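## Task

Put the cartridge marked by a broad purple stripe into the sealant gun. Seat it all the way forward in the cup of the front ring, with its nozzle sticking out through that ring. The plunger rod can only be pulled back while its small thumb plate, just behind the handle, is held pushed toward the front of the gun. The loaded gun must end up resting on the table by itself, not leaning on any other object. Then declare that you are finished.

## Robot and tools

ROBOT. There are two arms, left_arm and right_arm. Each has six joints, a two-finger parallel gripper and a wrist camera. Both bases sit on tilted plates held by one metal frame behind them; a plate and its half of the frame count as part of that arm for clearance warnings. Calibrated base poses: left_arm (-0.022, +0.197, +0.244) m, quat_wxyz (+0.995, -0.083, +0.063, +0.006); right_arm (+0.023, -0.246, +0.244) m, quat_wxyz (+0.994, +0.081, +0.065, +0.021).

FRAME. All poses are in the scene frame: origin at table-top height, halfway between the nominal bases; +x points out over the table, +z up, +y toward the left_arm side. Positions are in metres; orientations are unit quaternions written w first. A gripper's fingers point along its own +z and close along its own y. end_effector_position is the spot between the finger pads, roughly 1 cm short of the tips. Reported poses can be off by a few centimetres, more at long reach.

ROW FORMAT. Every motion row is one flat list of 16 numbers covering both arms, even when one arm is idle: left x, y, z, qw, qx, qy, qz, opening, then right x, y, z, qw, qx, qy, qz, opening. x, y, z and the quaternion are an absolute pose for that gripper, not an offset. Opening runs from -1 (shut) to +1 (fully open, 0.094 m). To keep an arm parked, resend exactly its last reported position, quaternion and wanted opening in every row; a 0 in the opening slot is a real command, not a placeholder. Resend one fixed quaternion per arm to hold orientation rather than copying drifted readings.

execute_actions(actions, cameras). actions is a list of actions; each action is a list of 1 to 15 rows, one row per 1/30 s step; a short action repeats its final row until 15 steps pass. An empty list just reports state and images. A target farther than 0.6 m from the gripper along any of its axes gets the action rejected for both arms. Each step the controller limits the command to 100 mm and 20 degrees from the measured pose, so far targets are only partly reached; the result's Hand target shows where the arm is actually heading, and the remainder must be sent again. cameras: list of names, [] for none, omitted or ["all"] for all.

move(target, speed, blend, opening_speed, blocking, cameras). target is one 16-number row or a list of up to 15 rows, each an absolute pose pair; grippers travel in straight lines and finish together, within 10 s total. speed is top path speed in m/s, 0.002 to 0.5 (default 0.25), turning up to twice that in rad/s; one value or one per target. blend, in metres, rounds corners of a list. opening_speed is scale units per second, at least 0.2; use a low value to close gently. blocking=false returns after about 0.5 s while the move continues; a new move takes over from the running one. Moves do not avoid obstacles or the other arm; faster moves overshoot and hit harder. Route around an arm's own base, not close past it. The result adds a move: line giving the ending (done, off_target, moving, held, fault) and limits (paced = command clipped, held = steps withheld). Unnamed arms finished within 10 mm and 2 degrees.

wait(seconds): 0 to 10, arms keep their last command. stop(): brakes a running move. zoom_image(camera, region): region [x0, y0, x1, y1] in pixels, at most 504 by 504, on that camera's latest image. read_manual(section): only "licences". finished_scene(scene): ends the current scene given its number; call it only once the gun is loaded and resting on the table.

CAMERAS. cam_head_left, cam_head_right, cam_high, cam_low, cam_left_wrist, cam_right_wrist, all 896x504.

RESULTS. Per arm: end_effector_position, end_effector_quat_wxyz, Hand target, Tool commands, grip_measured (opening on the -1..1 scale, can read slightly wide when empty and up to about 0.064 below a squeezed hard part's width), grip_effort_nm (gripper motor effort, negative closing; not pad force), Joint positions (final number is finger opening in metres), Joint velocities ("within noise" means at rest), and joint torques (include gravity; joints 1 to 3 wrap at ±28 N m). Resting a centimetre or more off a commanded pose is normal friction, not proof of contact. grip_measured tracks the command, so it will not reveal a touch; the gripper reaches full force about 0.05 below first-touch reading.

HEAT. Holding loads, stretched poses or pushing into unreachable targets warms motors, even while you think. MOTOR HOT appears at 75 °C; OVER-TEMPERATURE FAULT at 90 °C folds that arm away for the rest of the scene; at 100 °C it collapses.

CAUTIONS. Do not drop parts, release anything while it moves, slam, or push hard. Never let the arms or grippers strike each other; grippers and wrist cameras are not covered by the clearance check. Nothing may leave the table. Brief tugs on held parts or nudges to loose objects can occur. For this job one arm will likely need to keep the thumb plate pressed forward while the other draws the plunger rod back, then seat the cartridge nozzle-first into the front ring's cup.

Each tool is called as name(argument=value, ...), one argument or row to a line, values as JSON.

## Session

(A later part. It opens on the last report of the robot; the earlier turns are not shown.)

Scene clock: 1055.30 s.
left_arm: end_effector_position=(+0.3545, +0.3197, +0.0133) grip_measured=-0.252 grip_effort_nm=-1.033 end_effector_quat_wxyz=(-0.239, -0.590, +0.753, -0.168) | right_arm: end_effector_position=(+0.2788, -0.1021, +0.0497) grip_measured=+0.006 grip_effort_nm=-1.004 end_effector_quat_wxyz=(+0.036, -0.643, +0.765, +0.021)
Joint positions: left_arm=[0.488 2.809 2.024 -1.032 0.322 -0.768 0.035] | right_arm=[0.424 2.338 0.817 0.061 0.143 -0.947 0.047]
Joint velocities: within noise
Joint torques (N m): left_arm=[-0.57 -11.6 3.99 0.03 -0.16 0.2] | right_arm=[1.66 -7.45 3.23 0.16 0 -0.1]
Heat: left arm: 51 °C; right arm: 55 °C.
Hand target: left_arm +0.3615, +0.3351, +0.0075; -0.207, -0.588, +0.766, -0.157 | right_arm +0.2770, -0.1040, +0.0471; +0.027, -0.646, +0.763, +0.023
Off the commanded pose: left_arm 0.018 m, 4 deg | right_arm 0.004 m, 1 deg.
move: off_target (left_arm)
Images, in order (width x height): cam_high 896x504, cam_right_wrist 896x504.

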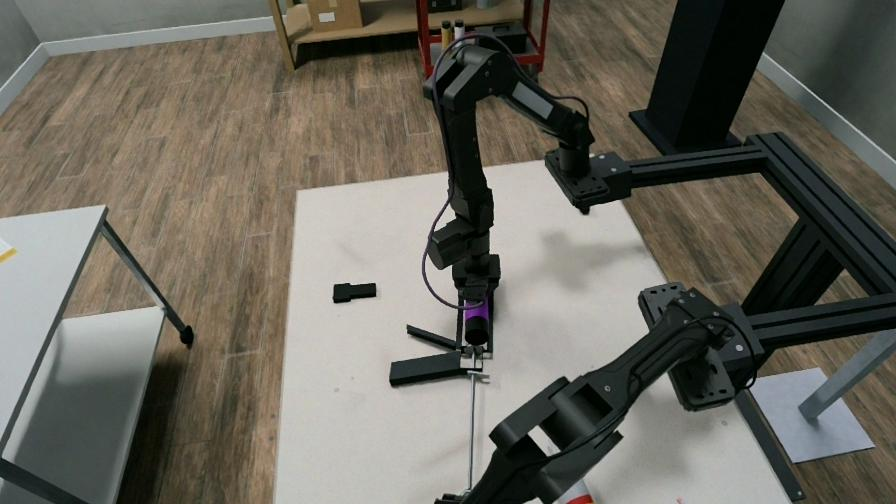

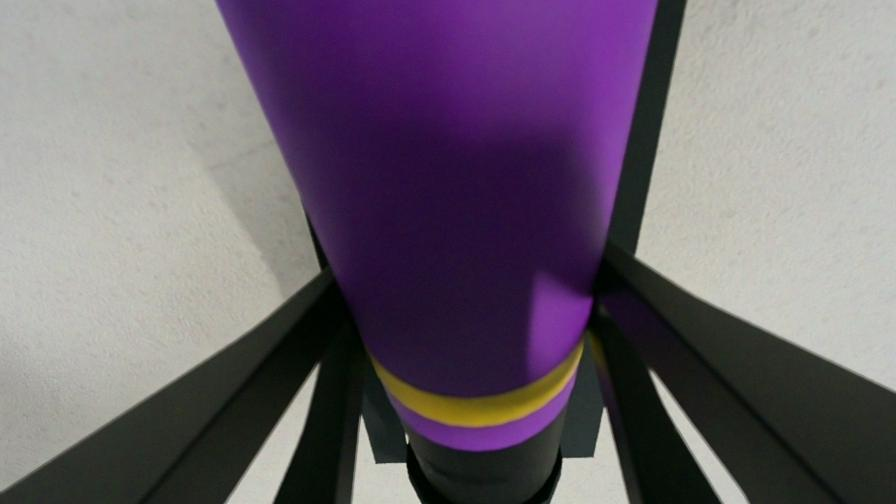

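move(
  target=[0.3615,0.335,0.0065,0.2053,0.588,-0.7663,0.1575,-0.4,0.2790,-0.1040,0.0435,-0.0270,0.6343,-0.7722,-0.0221,-0.08],
  speed=0.05,
  cameras=["cam_high","cam_right_wrist"],
)

zoom_image(
  camera="cam_high",
  region=[430, 270, 520, 380],
)

Scene clock: 1060.13 s.
left_arm: end_effector_position=(+0.3545, +0.3197, +0.0133) grip_measured=-0.252 grip_effort_nm=-1.028 end_effector_quat_wxyz=(-0.239, -0.590, +0.753, -0.168) | right_arm: end_effector_position=(+0.2785, -0.1020, +0.0488) grip_measured=+0.006 grip_effort_nm=-1.004 end_effector_quat_wxyz=(+0.033, -0.640, +0.767, +0.022)
Joint positions: left_arm=[0.488 2.809 2.024 -1.032 0.322 -0.768 0.035] | right_arm=[0.424 2.343 0.825 0.051 0.143 -0.939 0.047]
Joint velocities: within noise
Joint torques (N m): left_arm=[-0.43 -11.56 3.88 0.04 -0.16 0.19] | right_arm=[1.25 -6.65 3.21 0.31 -0.01 0.11]
Heat: left arm: 51 °C; right arm: 55 °C.
Hand target: left_arm +0.3615, +0.3351, +0.0075; -0.207, -0.588, +0.766, -0.157 | right_arm +0.2788, -0.1040, +0.0436; +0.027, -0.634, +0.772, +0.022
Off the commanded pose: left_arm 0.018 m, 4 deg | right_arm 0.006 m, 1 deg.
move: off_target (left_arm)
Images, in order (width x height): cam_high 896x504, cam_right_wrist 896x504.

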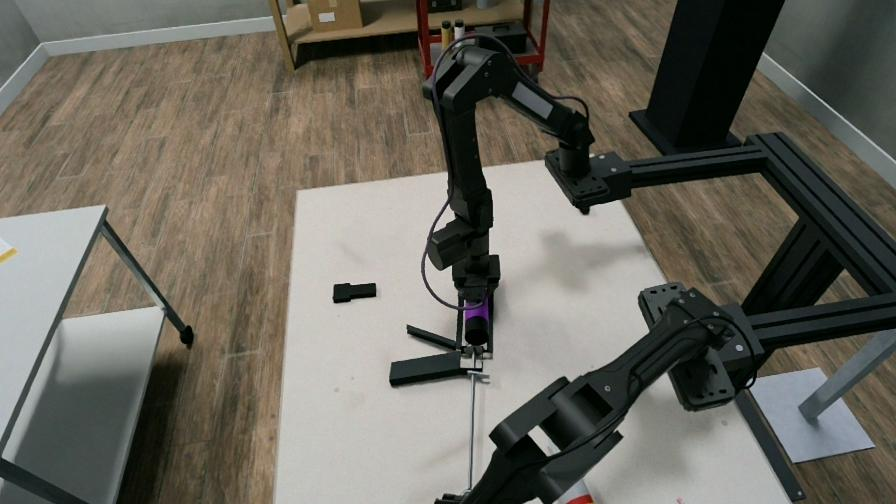

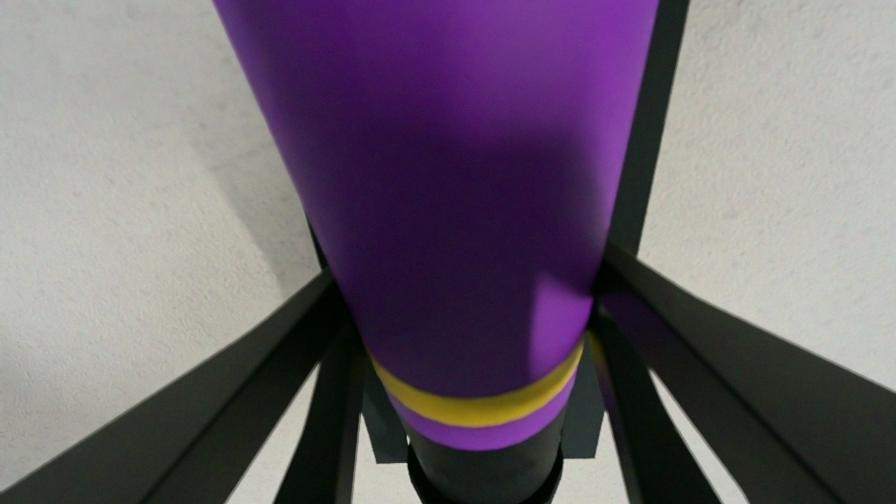

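Scaled by 4.582 from the camera's 896x504 image, which has a finer 1280x720 frame.

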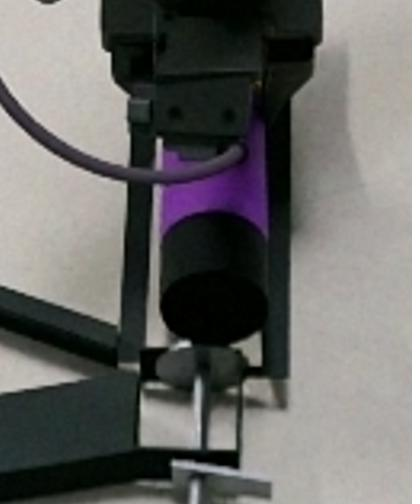

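move(
  target=[0.3615,0.335,0.0065,0.2053,0.588,-0.7663,0.1575,-0.4,0.2790,-0.1030,0.0500,0.0337,0.6341,-0.7719,0.0277,-0.08],
  speed=0.05,
  cameras=["cam_high","cam_right_wrist","cam_head_left","cam_head_right"],
)

zoom_image(
  camera="cam_high",
  region=[430, 270, 520, 380],
)

zoom_image(
  camera="cam_head_left",
  region=[450, 190, 590, 270],
)

Scene clock: 1070.83 s.
left_arm: end_effector_position=(+0.3545, +0.3197, +0.0133) grip_measured=-0.252 grip_effort_nm=-1.028 end_effector_quat_wxyz=(-0.239, -0.590, +0.753, -0.168) | right_arm: end_effector_position=(+0.2783, -0.1015, +0.0507) grip_measured=+0.006 grip_effort_nm=-1.009 end_effector_quat_wxyz=(-0.025, -0.635, +0.772, -0.012)
Joint positions: left_arm=[0.488 2.809 2.024 -1.032 0.322 -0.768 0.035] | right_arm=[0.481 2.379 0.941 -0.142 0.237 -0.847 0.047]
Joint velocities: within noise
Joint torques (N m): left_arm=[-0.39 -11.75 3.74 0.02 -0.18 0.18] | right_arm=[3.28 -7.92 3.79 -0.07 0.33 0.13]
Heat: left arm: 51 °C; right arm: 54 °C.
Hand target: left_arm +0.3615, +0.3351, +0.0075; -0.207, -0.588, +0.766, -0.157 | right_arm +0.2791, -0.1029, +0.0502; -0.033, -0.634, +0.772, -0.028
Off the commanded pose: left_arm 0.018 m, 4 deg | right_arm 0.002 m, 2 deg.
move: off_target (left_arm)
Images, in order (width x height): cam_head_left 896x504, cam_head_right 896x504, cam_high 896x504, cam_right_wrist 896x504.

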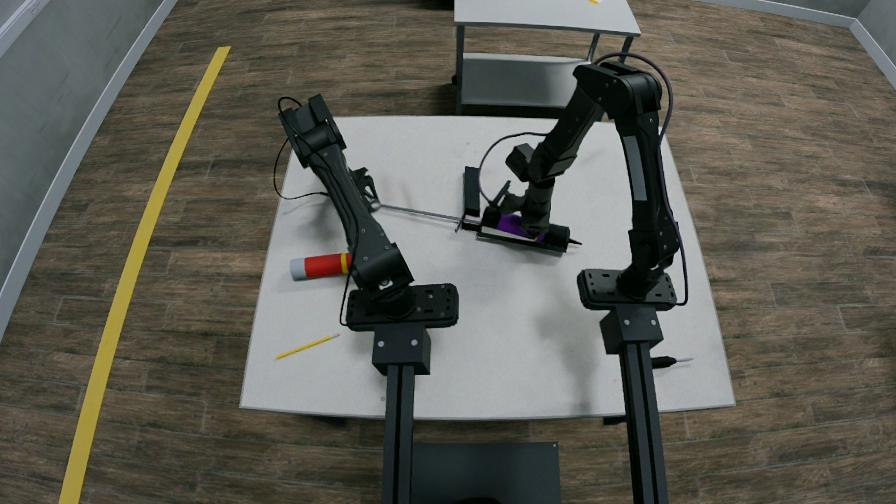

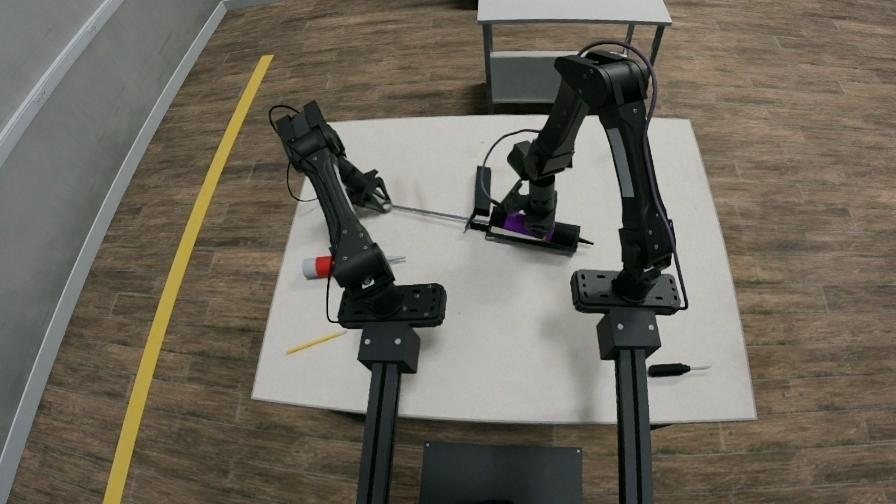

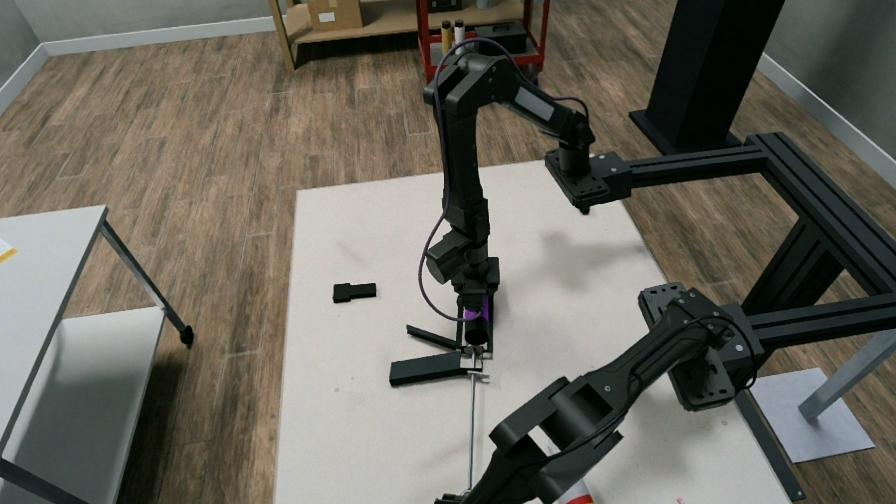

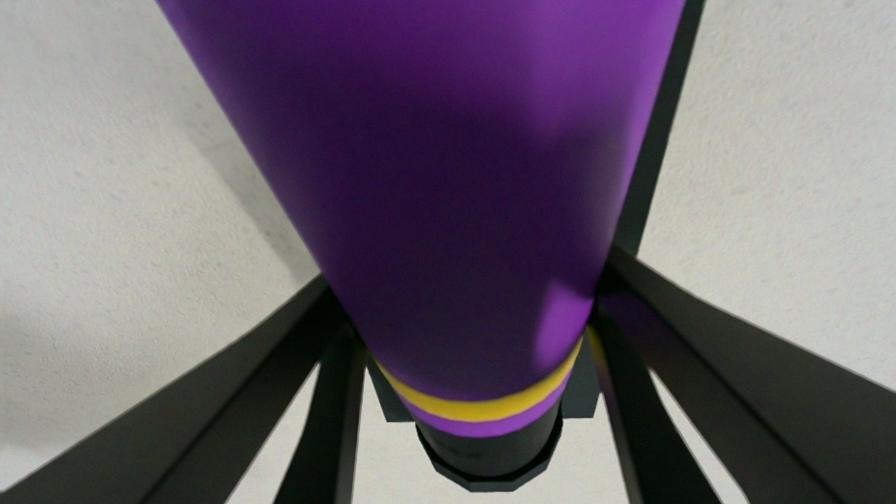

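Scaled by 4.582 from the camera's 896x504 image, which has a finer 1280x720 frame.

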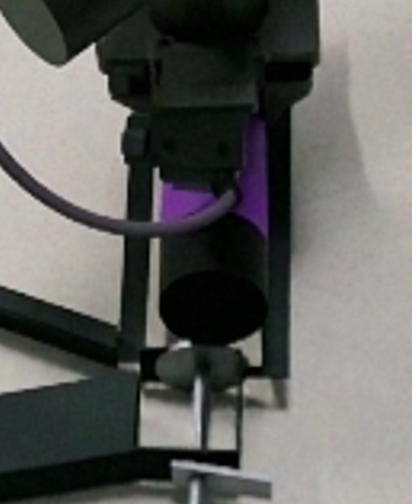

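Scaled by 3.600 from the camera's 896x504 image, which has a finer 1280x720 frame.

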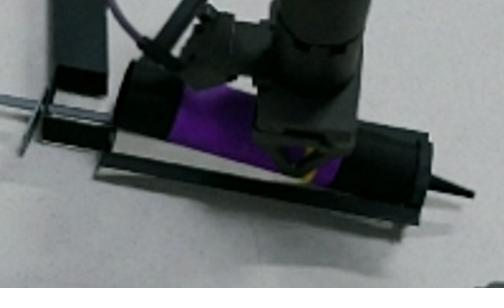

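move(
  target=[0.3615,0.335,0.0065,0.2053,0.588,-0.7663,0.1575,-0.4,0.2850,-0.1010,0.0525,0.0337,0.6341,-0.7719,0.0277,-0.08],
  speed=0.05,
  cameras=["cam_high","cam_right_wrist"],
)

zoom_image(
  camera="cam_high",
  region=[430, 270, 520, 380],
)

Scene clock: 1077.30 s.
left_arm: end_effector_position=(+0.3545, +0.3197, +0.0133) grip_measured=-0.252 grip_effort_nm=-1.028 end_effector_quat_wxyz=(-0.239, -0.590, +0.753, -0.168) | right_arm: end_effector_position=(+0.2824, -0.1009, +0.0529) grip_measured=+0.006 grip_effort_nm=-1.009 end_effector_quat_wxyz=(-0.029, -0.635, +0.772, -0.015)
Joint positions: left_arm=[0.488 2.809 2.024 -1.032 0.322 -0.768 0.035] | right_arm=[0.481 2.379 0.965 -0.173 0.243 -0.844 0.047]
Joint velocities: within noise
Joint torques (N m): left_arm=[-0.5 -11.64 3.9 0.03 -0.15 0.18] | right_arm=[3.07 -8.24 4.07 0 0.29 0.13]
Heat: left arm: 51 °C; right arm: 54 °C.
Hand target: left_arm +0.3615, +0.3351, +0.0075; -0.207, -0.588, +0.766, -0.157 | right_arm +0.2850, -0.1010, +0.0526; -0.033, -0.634, +0.772, -0.028
Off the commanded pose: left_arm 0.018 m, 4 deg | right_arm 0.003 m, 2 deg.
move: off_target (left_arm)
Images, in order (width x height): cam_high 896x504, cam_right_wrist 896x504.

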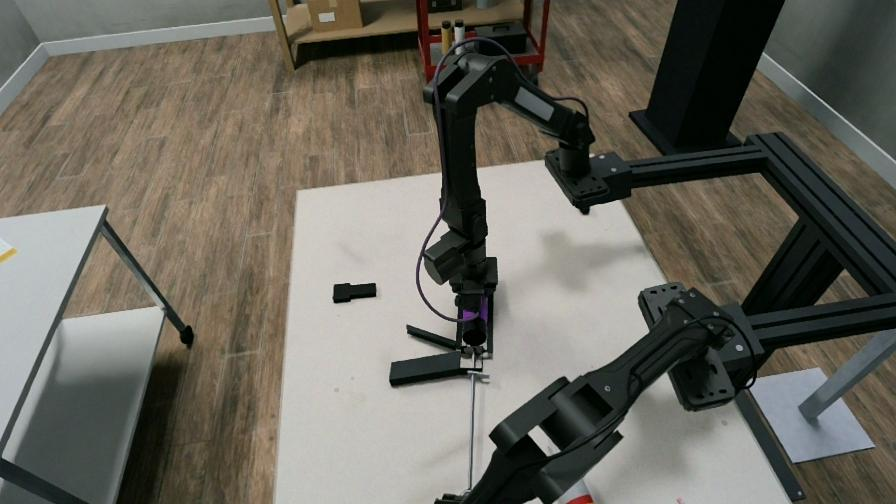

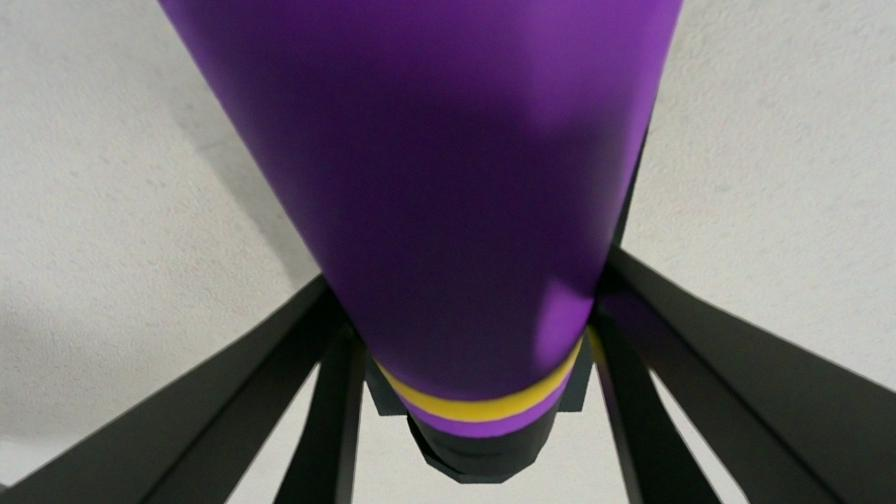

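Scaled by 4.582 from the camera's 896x504 image, which has a finer 1280x720 frame.

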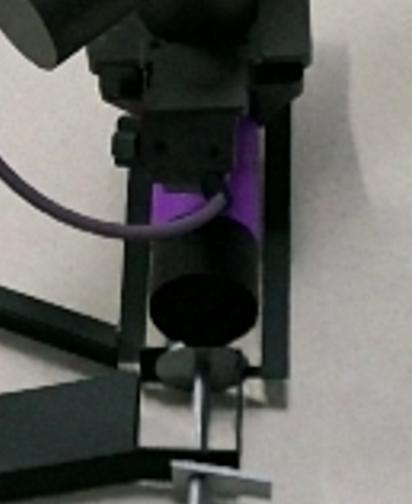

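move(
  target=[0.3615,0.335,0.0065,0.2053,0.588,-0.7663,0.1575,-0.4,0.2835,-0.1015,0.0445,0.0337,0.6341,-0.7719,0.0277,-0.08],
  speed=0.05,
  cameras=["cam_high","cam_right_wrist"],
)

zoom_image(
  camera="cam_high",
  region=[430, 270, 520, 380],
)

Scene clock: 1081.20 s.
left_arm: end_effector_position=(+0.3545, +0.3197, +0.0133) grip_measured=-0.252 grip_effort_nm=-1.033 end_effector_quat_wxyz=(-0.239, -0.590, +0.753, -0.168) | right_arm: end_effector_position=(+0.2813, -0.1010, +0.0492) grip_measured=+0.006 grip_effort_nm=-1.009 end_effector_quat_wxyz=(-0.032, -0.633, +0.773, -0.015)
Joint positions: left_arm=[0.488 2.809 2.024 -1.032 0.322 -0.768 0.035] | right_arm=[0.481 2.394 0.971 -0.171 0.245 -0.84 0.047]
Joint velocities: within noise
Joint torques (N m): left_arm=[-0.53 -11.67 3.89 0.02 -0.17 0.17] | right_arm=[2.66 -7.17 3.49 0.2 0.28 0.06]
Heat: left arm: 51 °C; right arm: 54 °C.
Hand target: left_arm +0.3615, +0.3351, +0.0075; -0.207, -0.588, +0.766, -0.157 | right_arm +0.2834, -0.1014, +0.0446; -0.033, -0.634, +0.772, -0.027
Off the commanded pose: left_arm 0.018 m, 4 deg | right_arm 0.005 m, 1 deg.
move: off_target (left_arm)
Images, in order (width x height): cam_high 896x504, cam_right_wrist 896x504.

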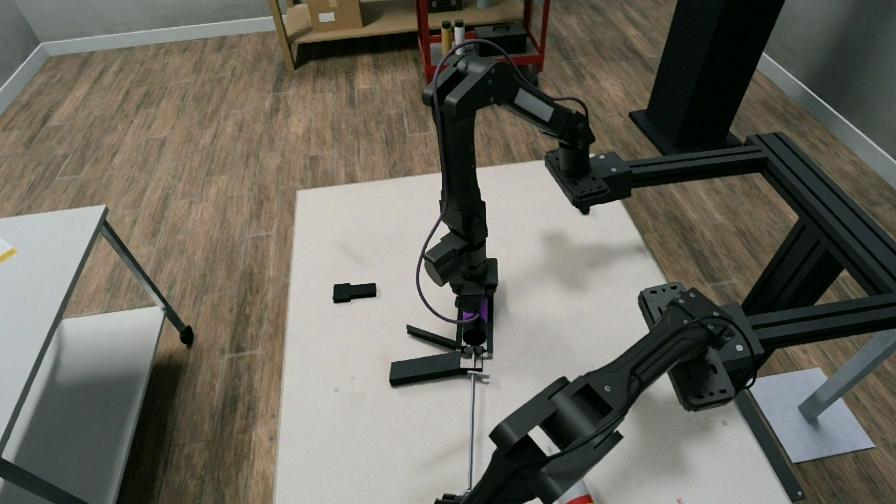

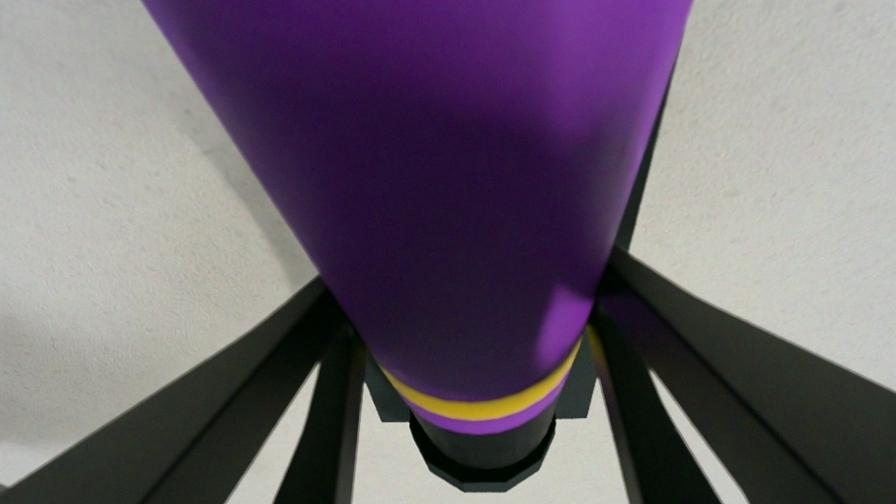

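Scaled by 4.582 from the camera's 896x504 image, which has a finer 1280x720 frame.

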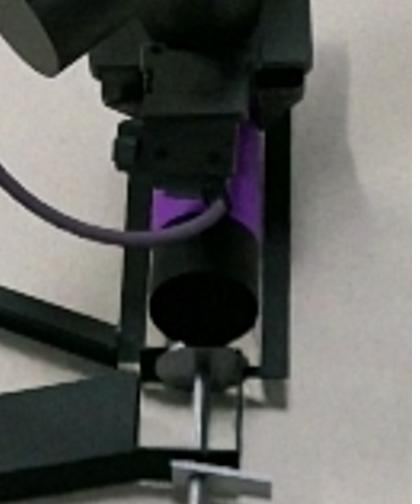

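wait(
  seconds=0.1,
)

zoom_image(
  camera="cam_head_left",
  region=[535, 215, 585, 255],
)

zoom_image(
  camera="cam_head_right",
  region=[545, 210, 595, 260],
)

zoom_image(
  camera="cam_head_right",
  region=[465, 190, 515, 240],
)

Scene clock: 1095.90 s.
left_arm: end_effector_position=(+0.3545, +0.3197, +0.0133) grip_measured=-0.252 grip_effort_nm=-1.028 end_effector_quat_wxyz=(-0.239, -0.590, +0.753, -0.168) | right_arm: end_effector_position=(+0.2813, -0.1010, +0.0492) grip_measured=+0.006 grip_effort_nm=-1.013 end_effector_quat_wxyz=(-0.032, -0.633, +0.773, -0.015)
Joint positions: left_arm=[0.488 2.809 2.024 -1.032 0.322 -0.768 0.035] | right_arm=[0.481 2.394 0.971 -0.171 0.245 -0.84 0.047]
Joint velocities: within noise
Joint torques (N m): left_arm=[-0.49 -11.7 3.84 -0.01 -0.17 0.21] | right_arm=[2.7 -7.19 3.55 0.23 0.28 0.06]
Heat: left arm: 51 °C; right arm: 54 °C.
Hand target: left_arm +0.3615, +0.3351, +0.0075; -0.207, -0.588, +0.766, -0.157 | right_arm +0.2834, -0.1014, +0.0446; -0.034, -0.634, +0.772, -0.027
Tool commands: left_gripper/opening=-0.4 right_gripper/opening=-0.08
Off the commanded pose: left_arm 0.018 m, 4 deg | right_arm 0.005 m, 1 deg.
wait: 0.10 s; at rest from the start

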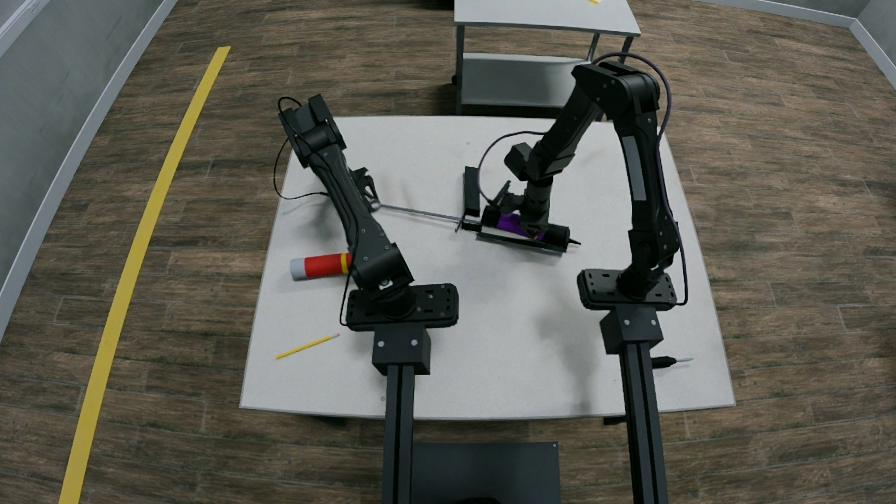

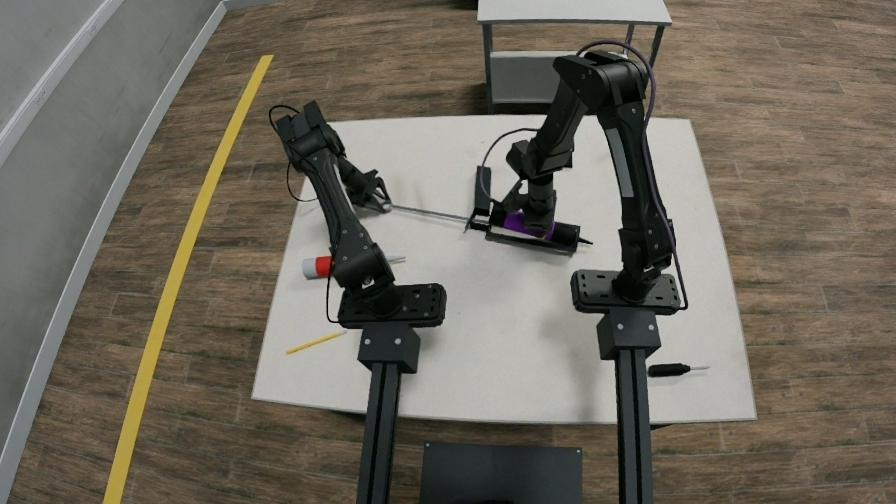

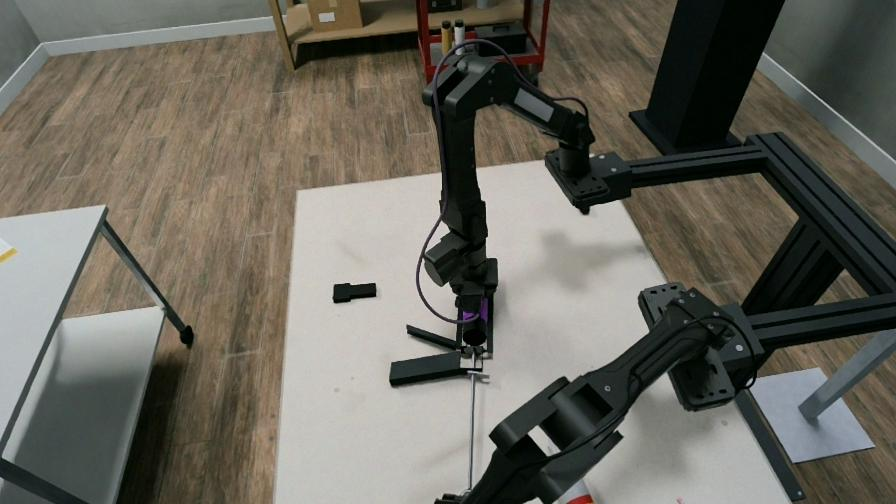

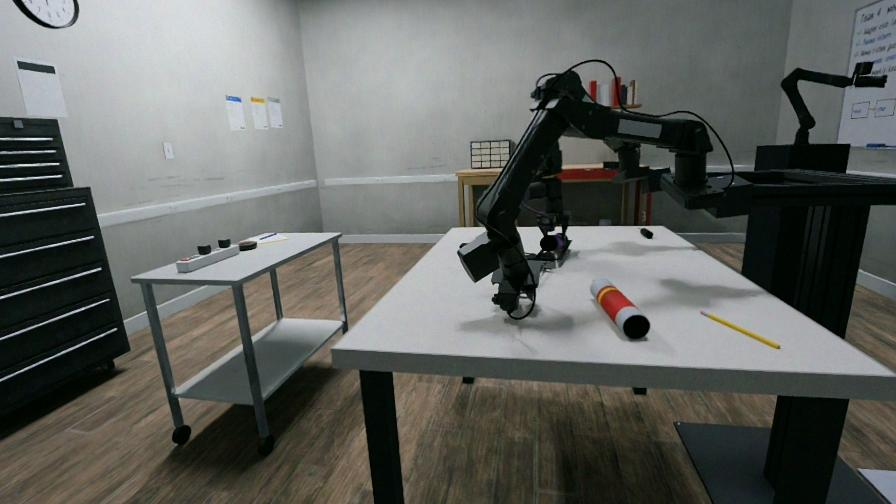

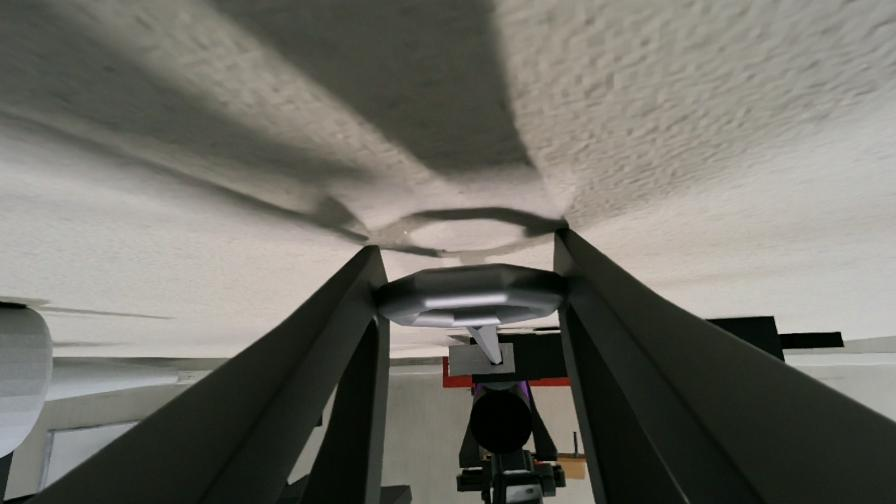

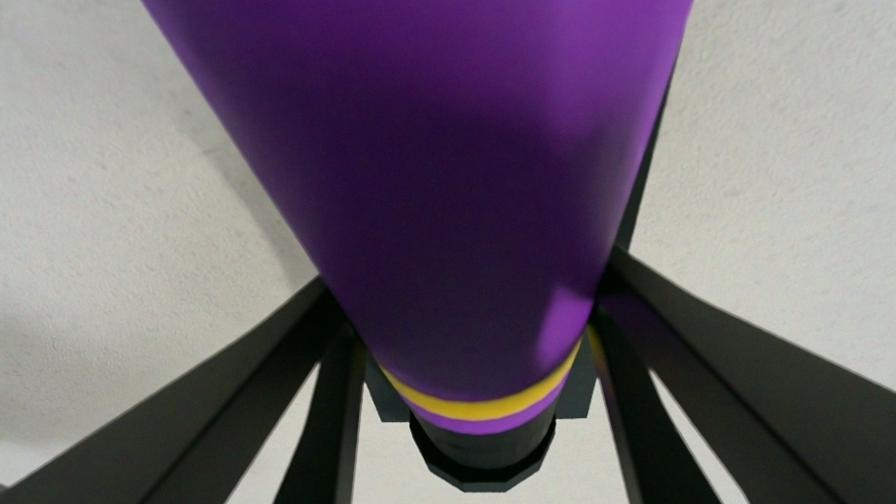

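Scaled by 10.080 from the camera's 896x504 image, which has a finer 1280x720 frame.

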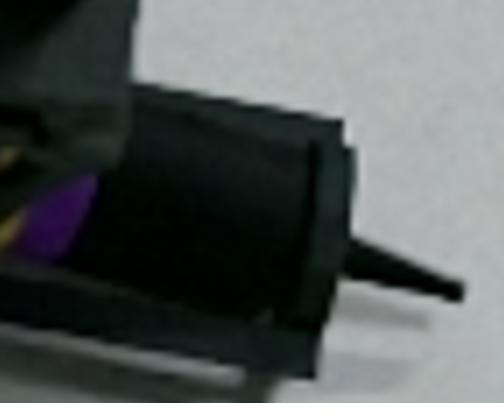

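Scaled by 10.080 from the camera's 896x504 image, which has a finer 1280x720 frame.

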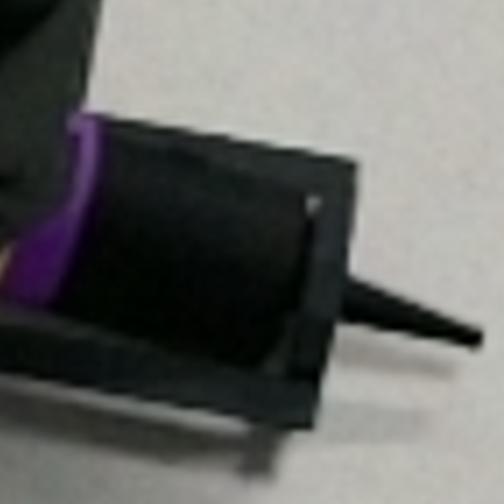

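Scaled by 10.080 from the camera's 896x504 image, which has a finer 1280x720 frame.

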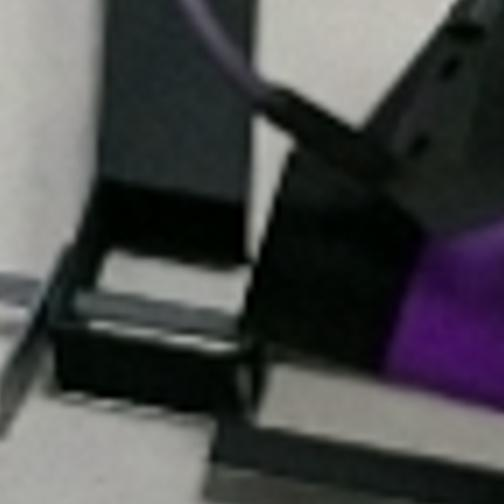

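move(
  target=[0.3615,0.335,0.0065,0.2053,0.588,-0.7663,0.1575,-0.4,0.2840,-0.1085,0.0555,0.0337,0.6341,-0.7719,0.0277,-0.08],
  speed=0.05,
  cameras=["cam_high","cam_right_wrist","cam_head_right"],
)

zoom_image(
  camera="cam_high",
  region=[430, 270, 520, 380],
)

zoom_image(
  camera="cam_head_right",
  region=[465, 190, 595, 265],
)

Scene clock: 1099.87 s.
left_arm: end_effector_position=(+0.3545, +0.3197, +0.0133) grip_measured=-0.252 grip_effort_nm=-1.028 end_effector_quat_wxyz=(-0.239, -0.590, +0.753, -0.168) | right_arm: end_effector_position=(+0.2800, -0.1018, +0.0494) grip_measured=+0.006 grip_effort_nm=-1.009 end_effector_quat_wxyz=(-0.033, -0.634, +0.772, -0.015)
Joint positions: left_arm=[0.488 2.809 2.024 -1.032 0.322 -0.768 0.035] | right_arm=[0.481 2.392 0.967 -0.171 0.245 -0.841 0.047]
Joint velocities: within noise
Joint torques (N m): left_arm=[-0.42 -11.64 3.84 0.01 -0.17 0.21] | right_arm=[1.52 -11.22 1.61 0.01 0.28 -0.08]
Heat: left arm: 51 °C; right arm: 54 °C.
Hand target: left_arm +0.3615, +0.3351, +0.0075; -0.207, -0.588, +0.766, -0.157 | right_arm +0.2840, -0.1083, +0.0553; -0.034, -0.634, +0.772, -0.028
Off the commanded pose: left_arm 0.018 m, 4 deg | right_arm 0.010 m, 1 deg.
move: off_target (left_arm)
Images, in order (width x height): cam_head_right 896x504, cam_high 896x504, cam_right_wrist 896x504.

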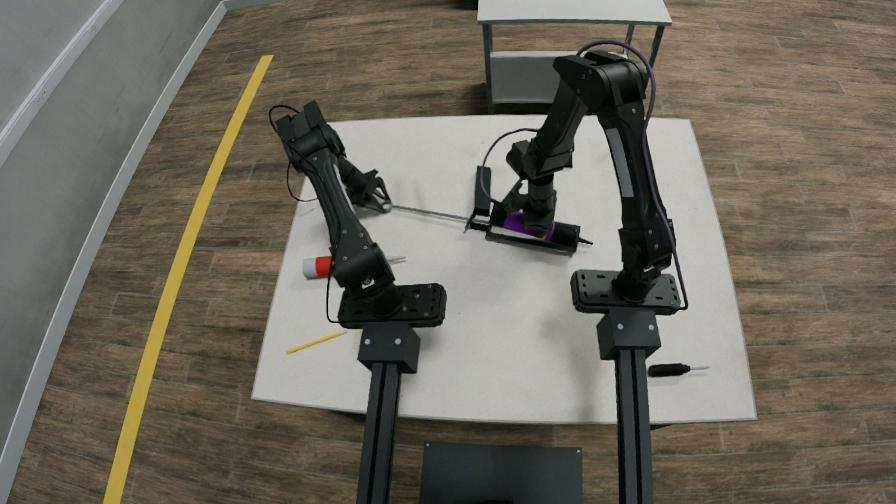

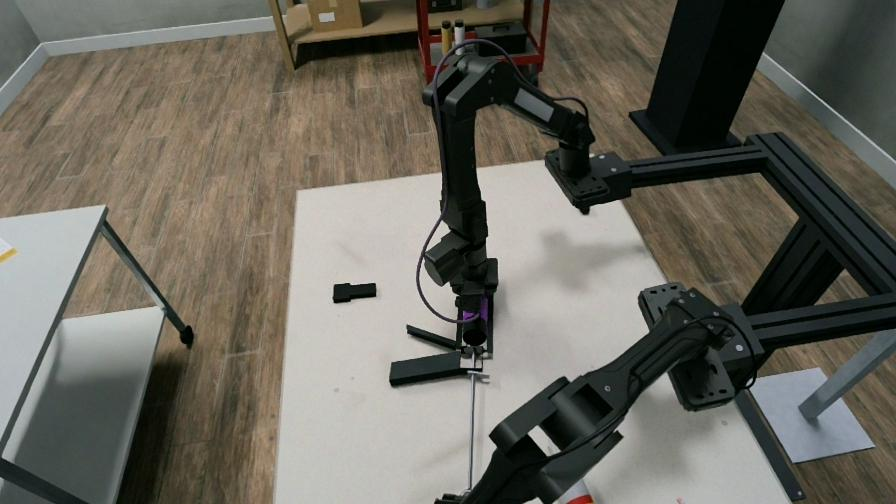

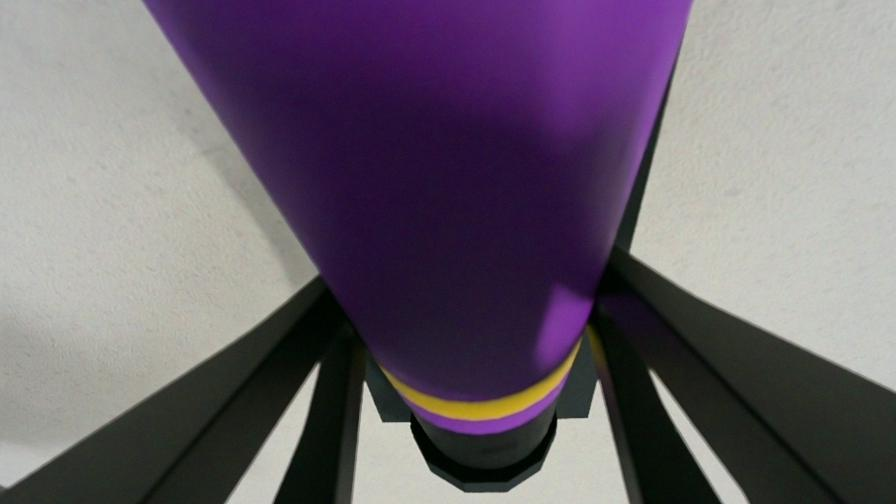

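Scaled by 4.582 from the camera's 896x504 image, which has a finer 1280x720 frame.

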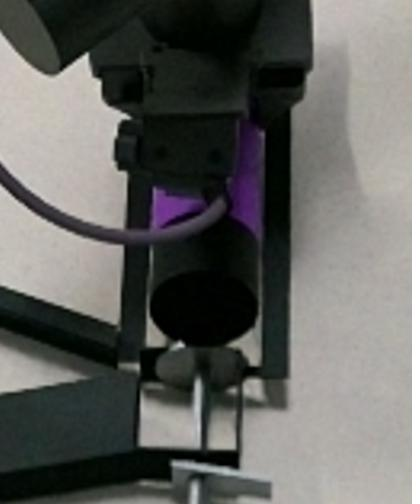

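Scaled by 3.877 from the camera's 896x504 image, which has a finer 1280x720 frame.

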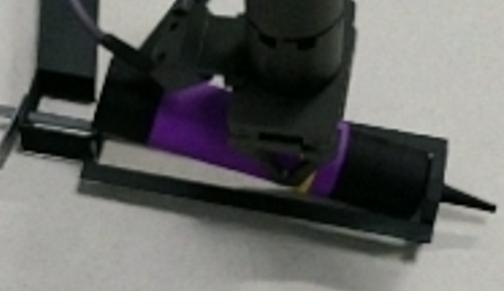

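move(
  target=[0.3615,0.335,0.0065,0.2053,0.588,-0.7663,0.1575,-0.4,0.2900,-0.1110,0.0640,0.0337,0.6341,-0.7719,0.0277,-0.08],
  speed=0.05,
  cameras=["cam_high","cam_right_wrist","cam_head_right"],
)

zoom_image(
  camera="cam_high",
  region=[430, 270, 520, 380],
)

zoom_image(
  camera="cam_head_right",
  region=[465, 190, 595, 265],
)

Scene clock: 1104.07 s.
left_arm: end_effector_position=(+0.3545, +0.3197, +0.0133) grip_measured=-0.252 grip_effort_nm=-1.028 end_effector_quat_wxyz=(-0.239, -0.590, +0.753, -0.168) | right_arm: end_effector_position=(+0.2821, -0.1037, +0.0517) grip_measured=+0.006 grip_effort_nm=-1.009 end_effector_quat_wxyz=(-0.033, -0.635, +0.771, -0.015)
Joint positions: left_arm=[0.488 2.809 2.024 -1.032 0.322 -0.768 0.035] | right_arm=[0.474 2.383 0.967 -0.178 0.245 -0.851 0.047]
Joint velocities: within noise
Joint torques (N m): left_arm=[-0.4 -11.69 3.81 0.03 -0.14 0.21] | right_arm=[1.22 -12.93 2.35 -0.28 0.28 -0.09]
Heat: left arm: 51 °C; right arm: 55 °C.
Hand target: left_arm +0.3615, +0.3351, +0.0075; -0.207, -0.588, +0.766, -0.157 | right_arm +0.2898, -0.1108, +0.0633; -0.034, -0.634, +0.772, -0.028
Off the commanded pose: left_arm 0.018 m, 4 deg | right_arm 0.016 m, 1 deg.
move: off_target (left_arm, right_arm)
Images, in order (width x height): cam_head_right 896x504, cam_high 896x504, cam_right_wrist 896x504.

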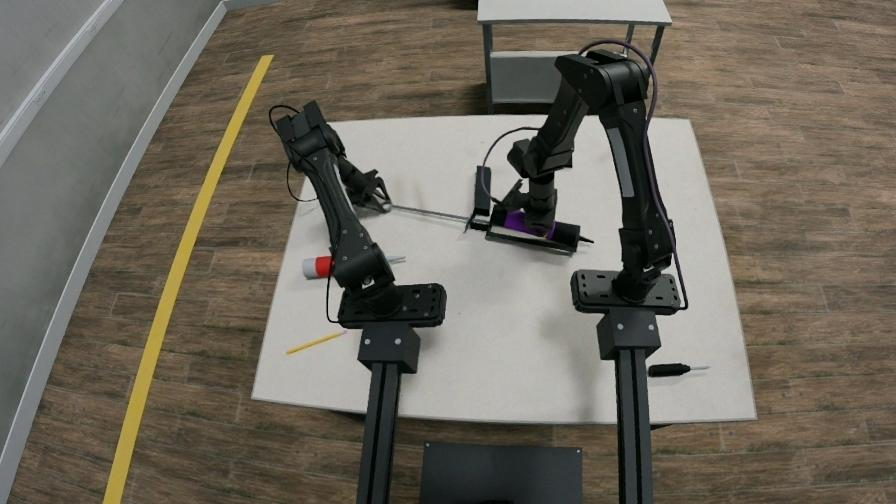

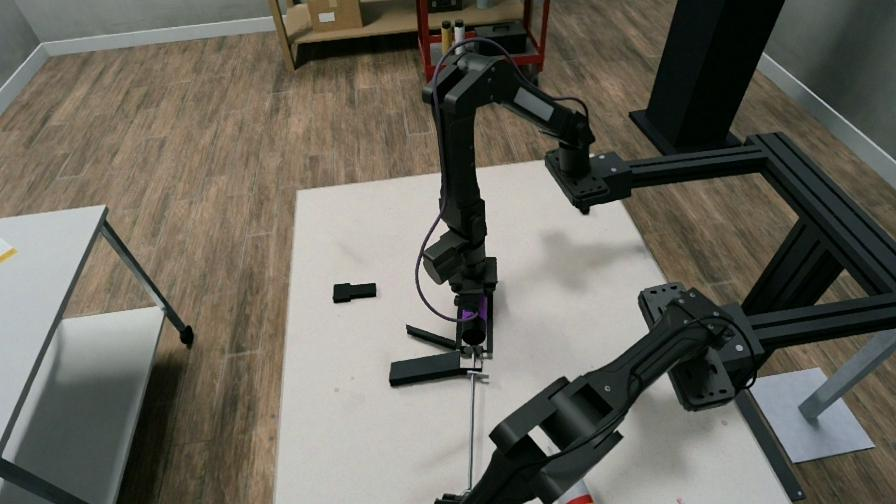

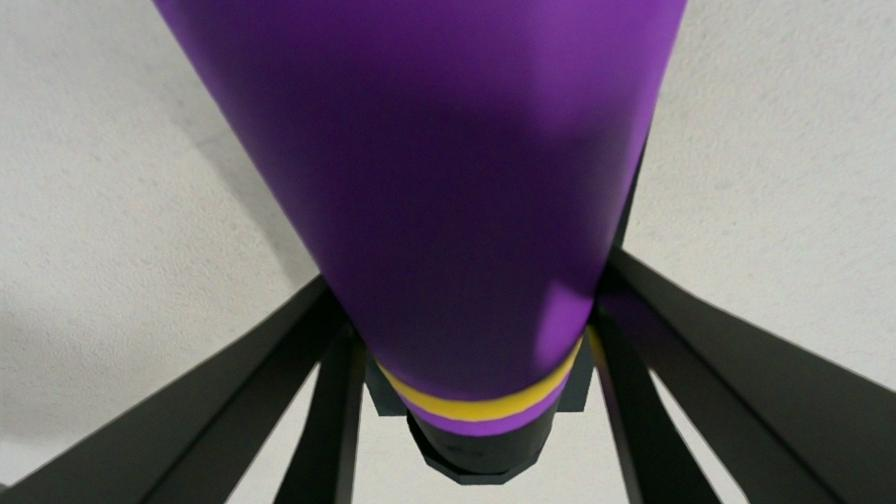

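Scaled by 4.582 from the camera's 896x504 image, which has a finer 1280x720 frame.

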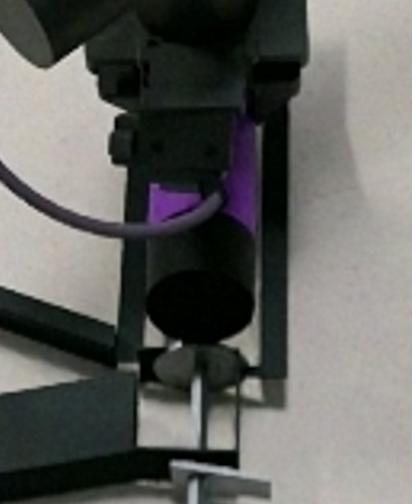

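Scaled by 3.877 from the camera's 896x504 image, which has a finer 1280x720 frame.

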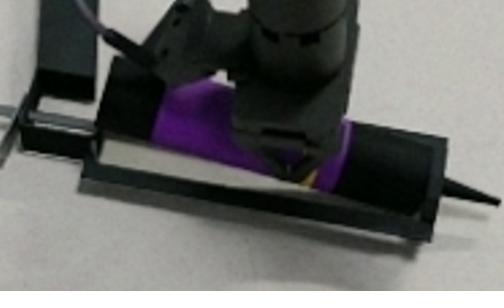

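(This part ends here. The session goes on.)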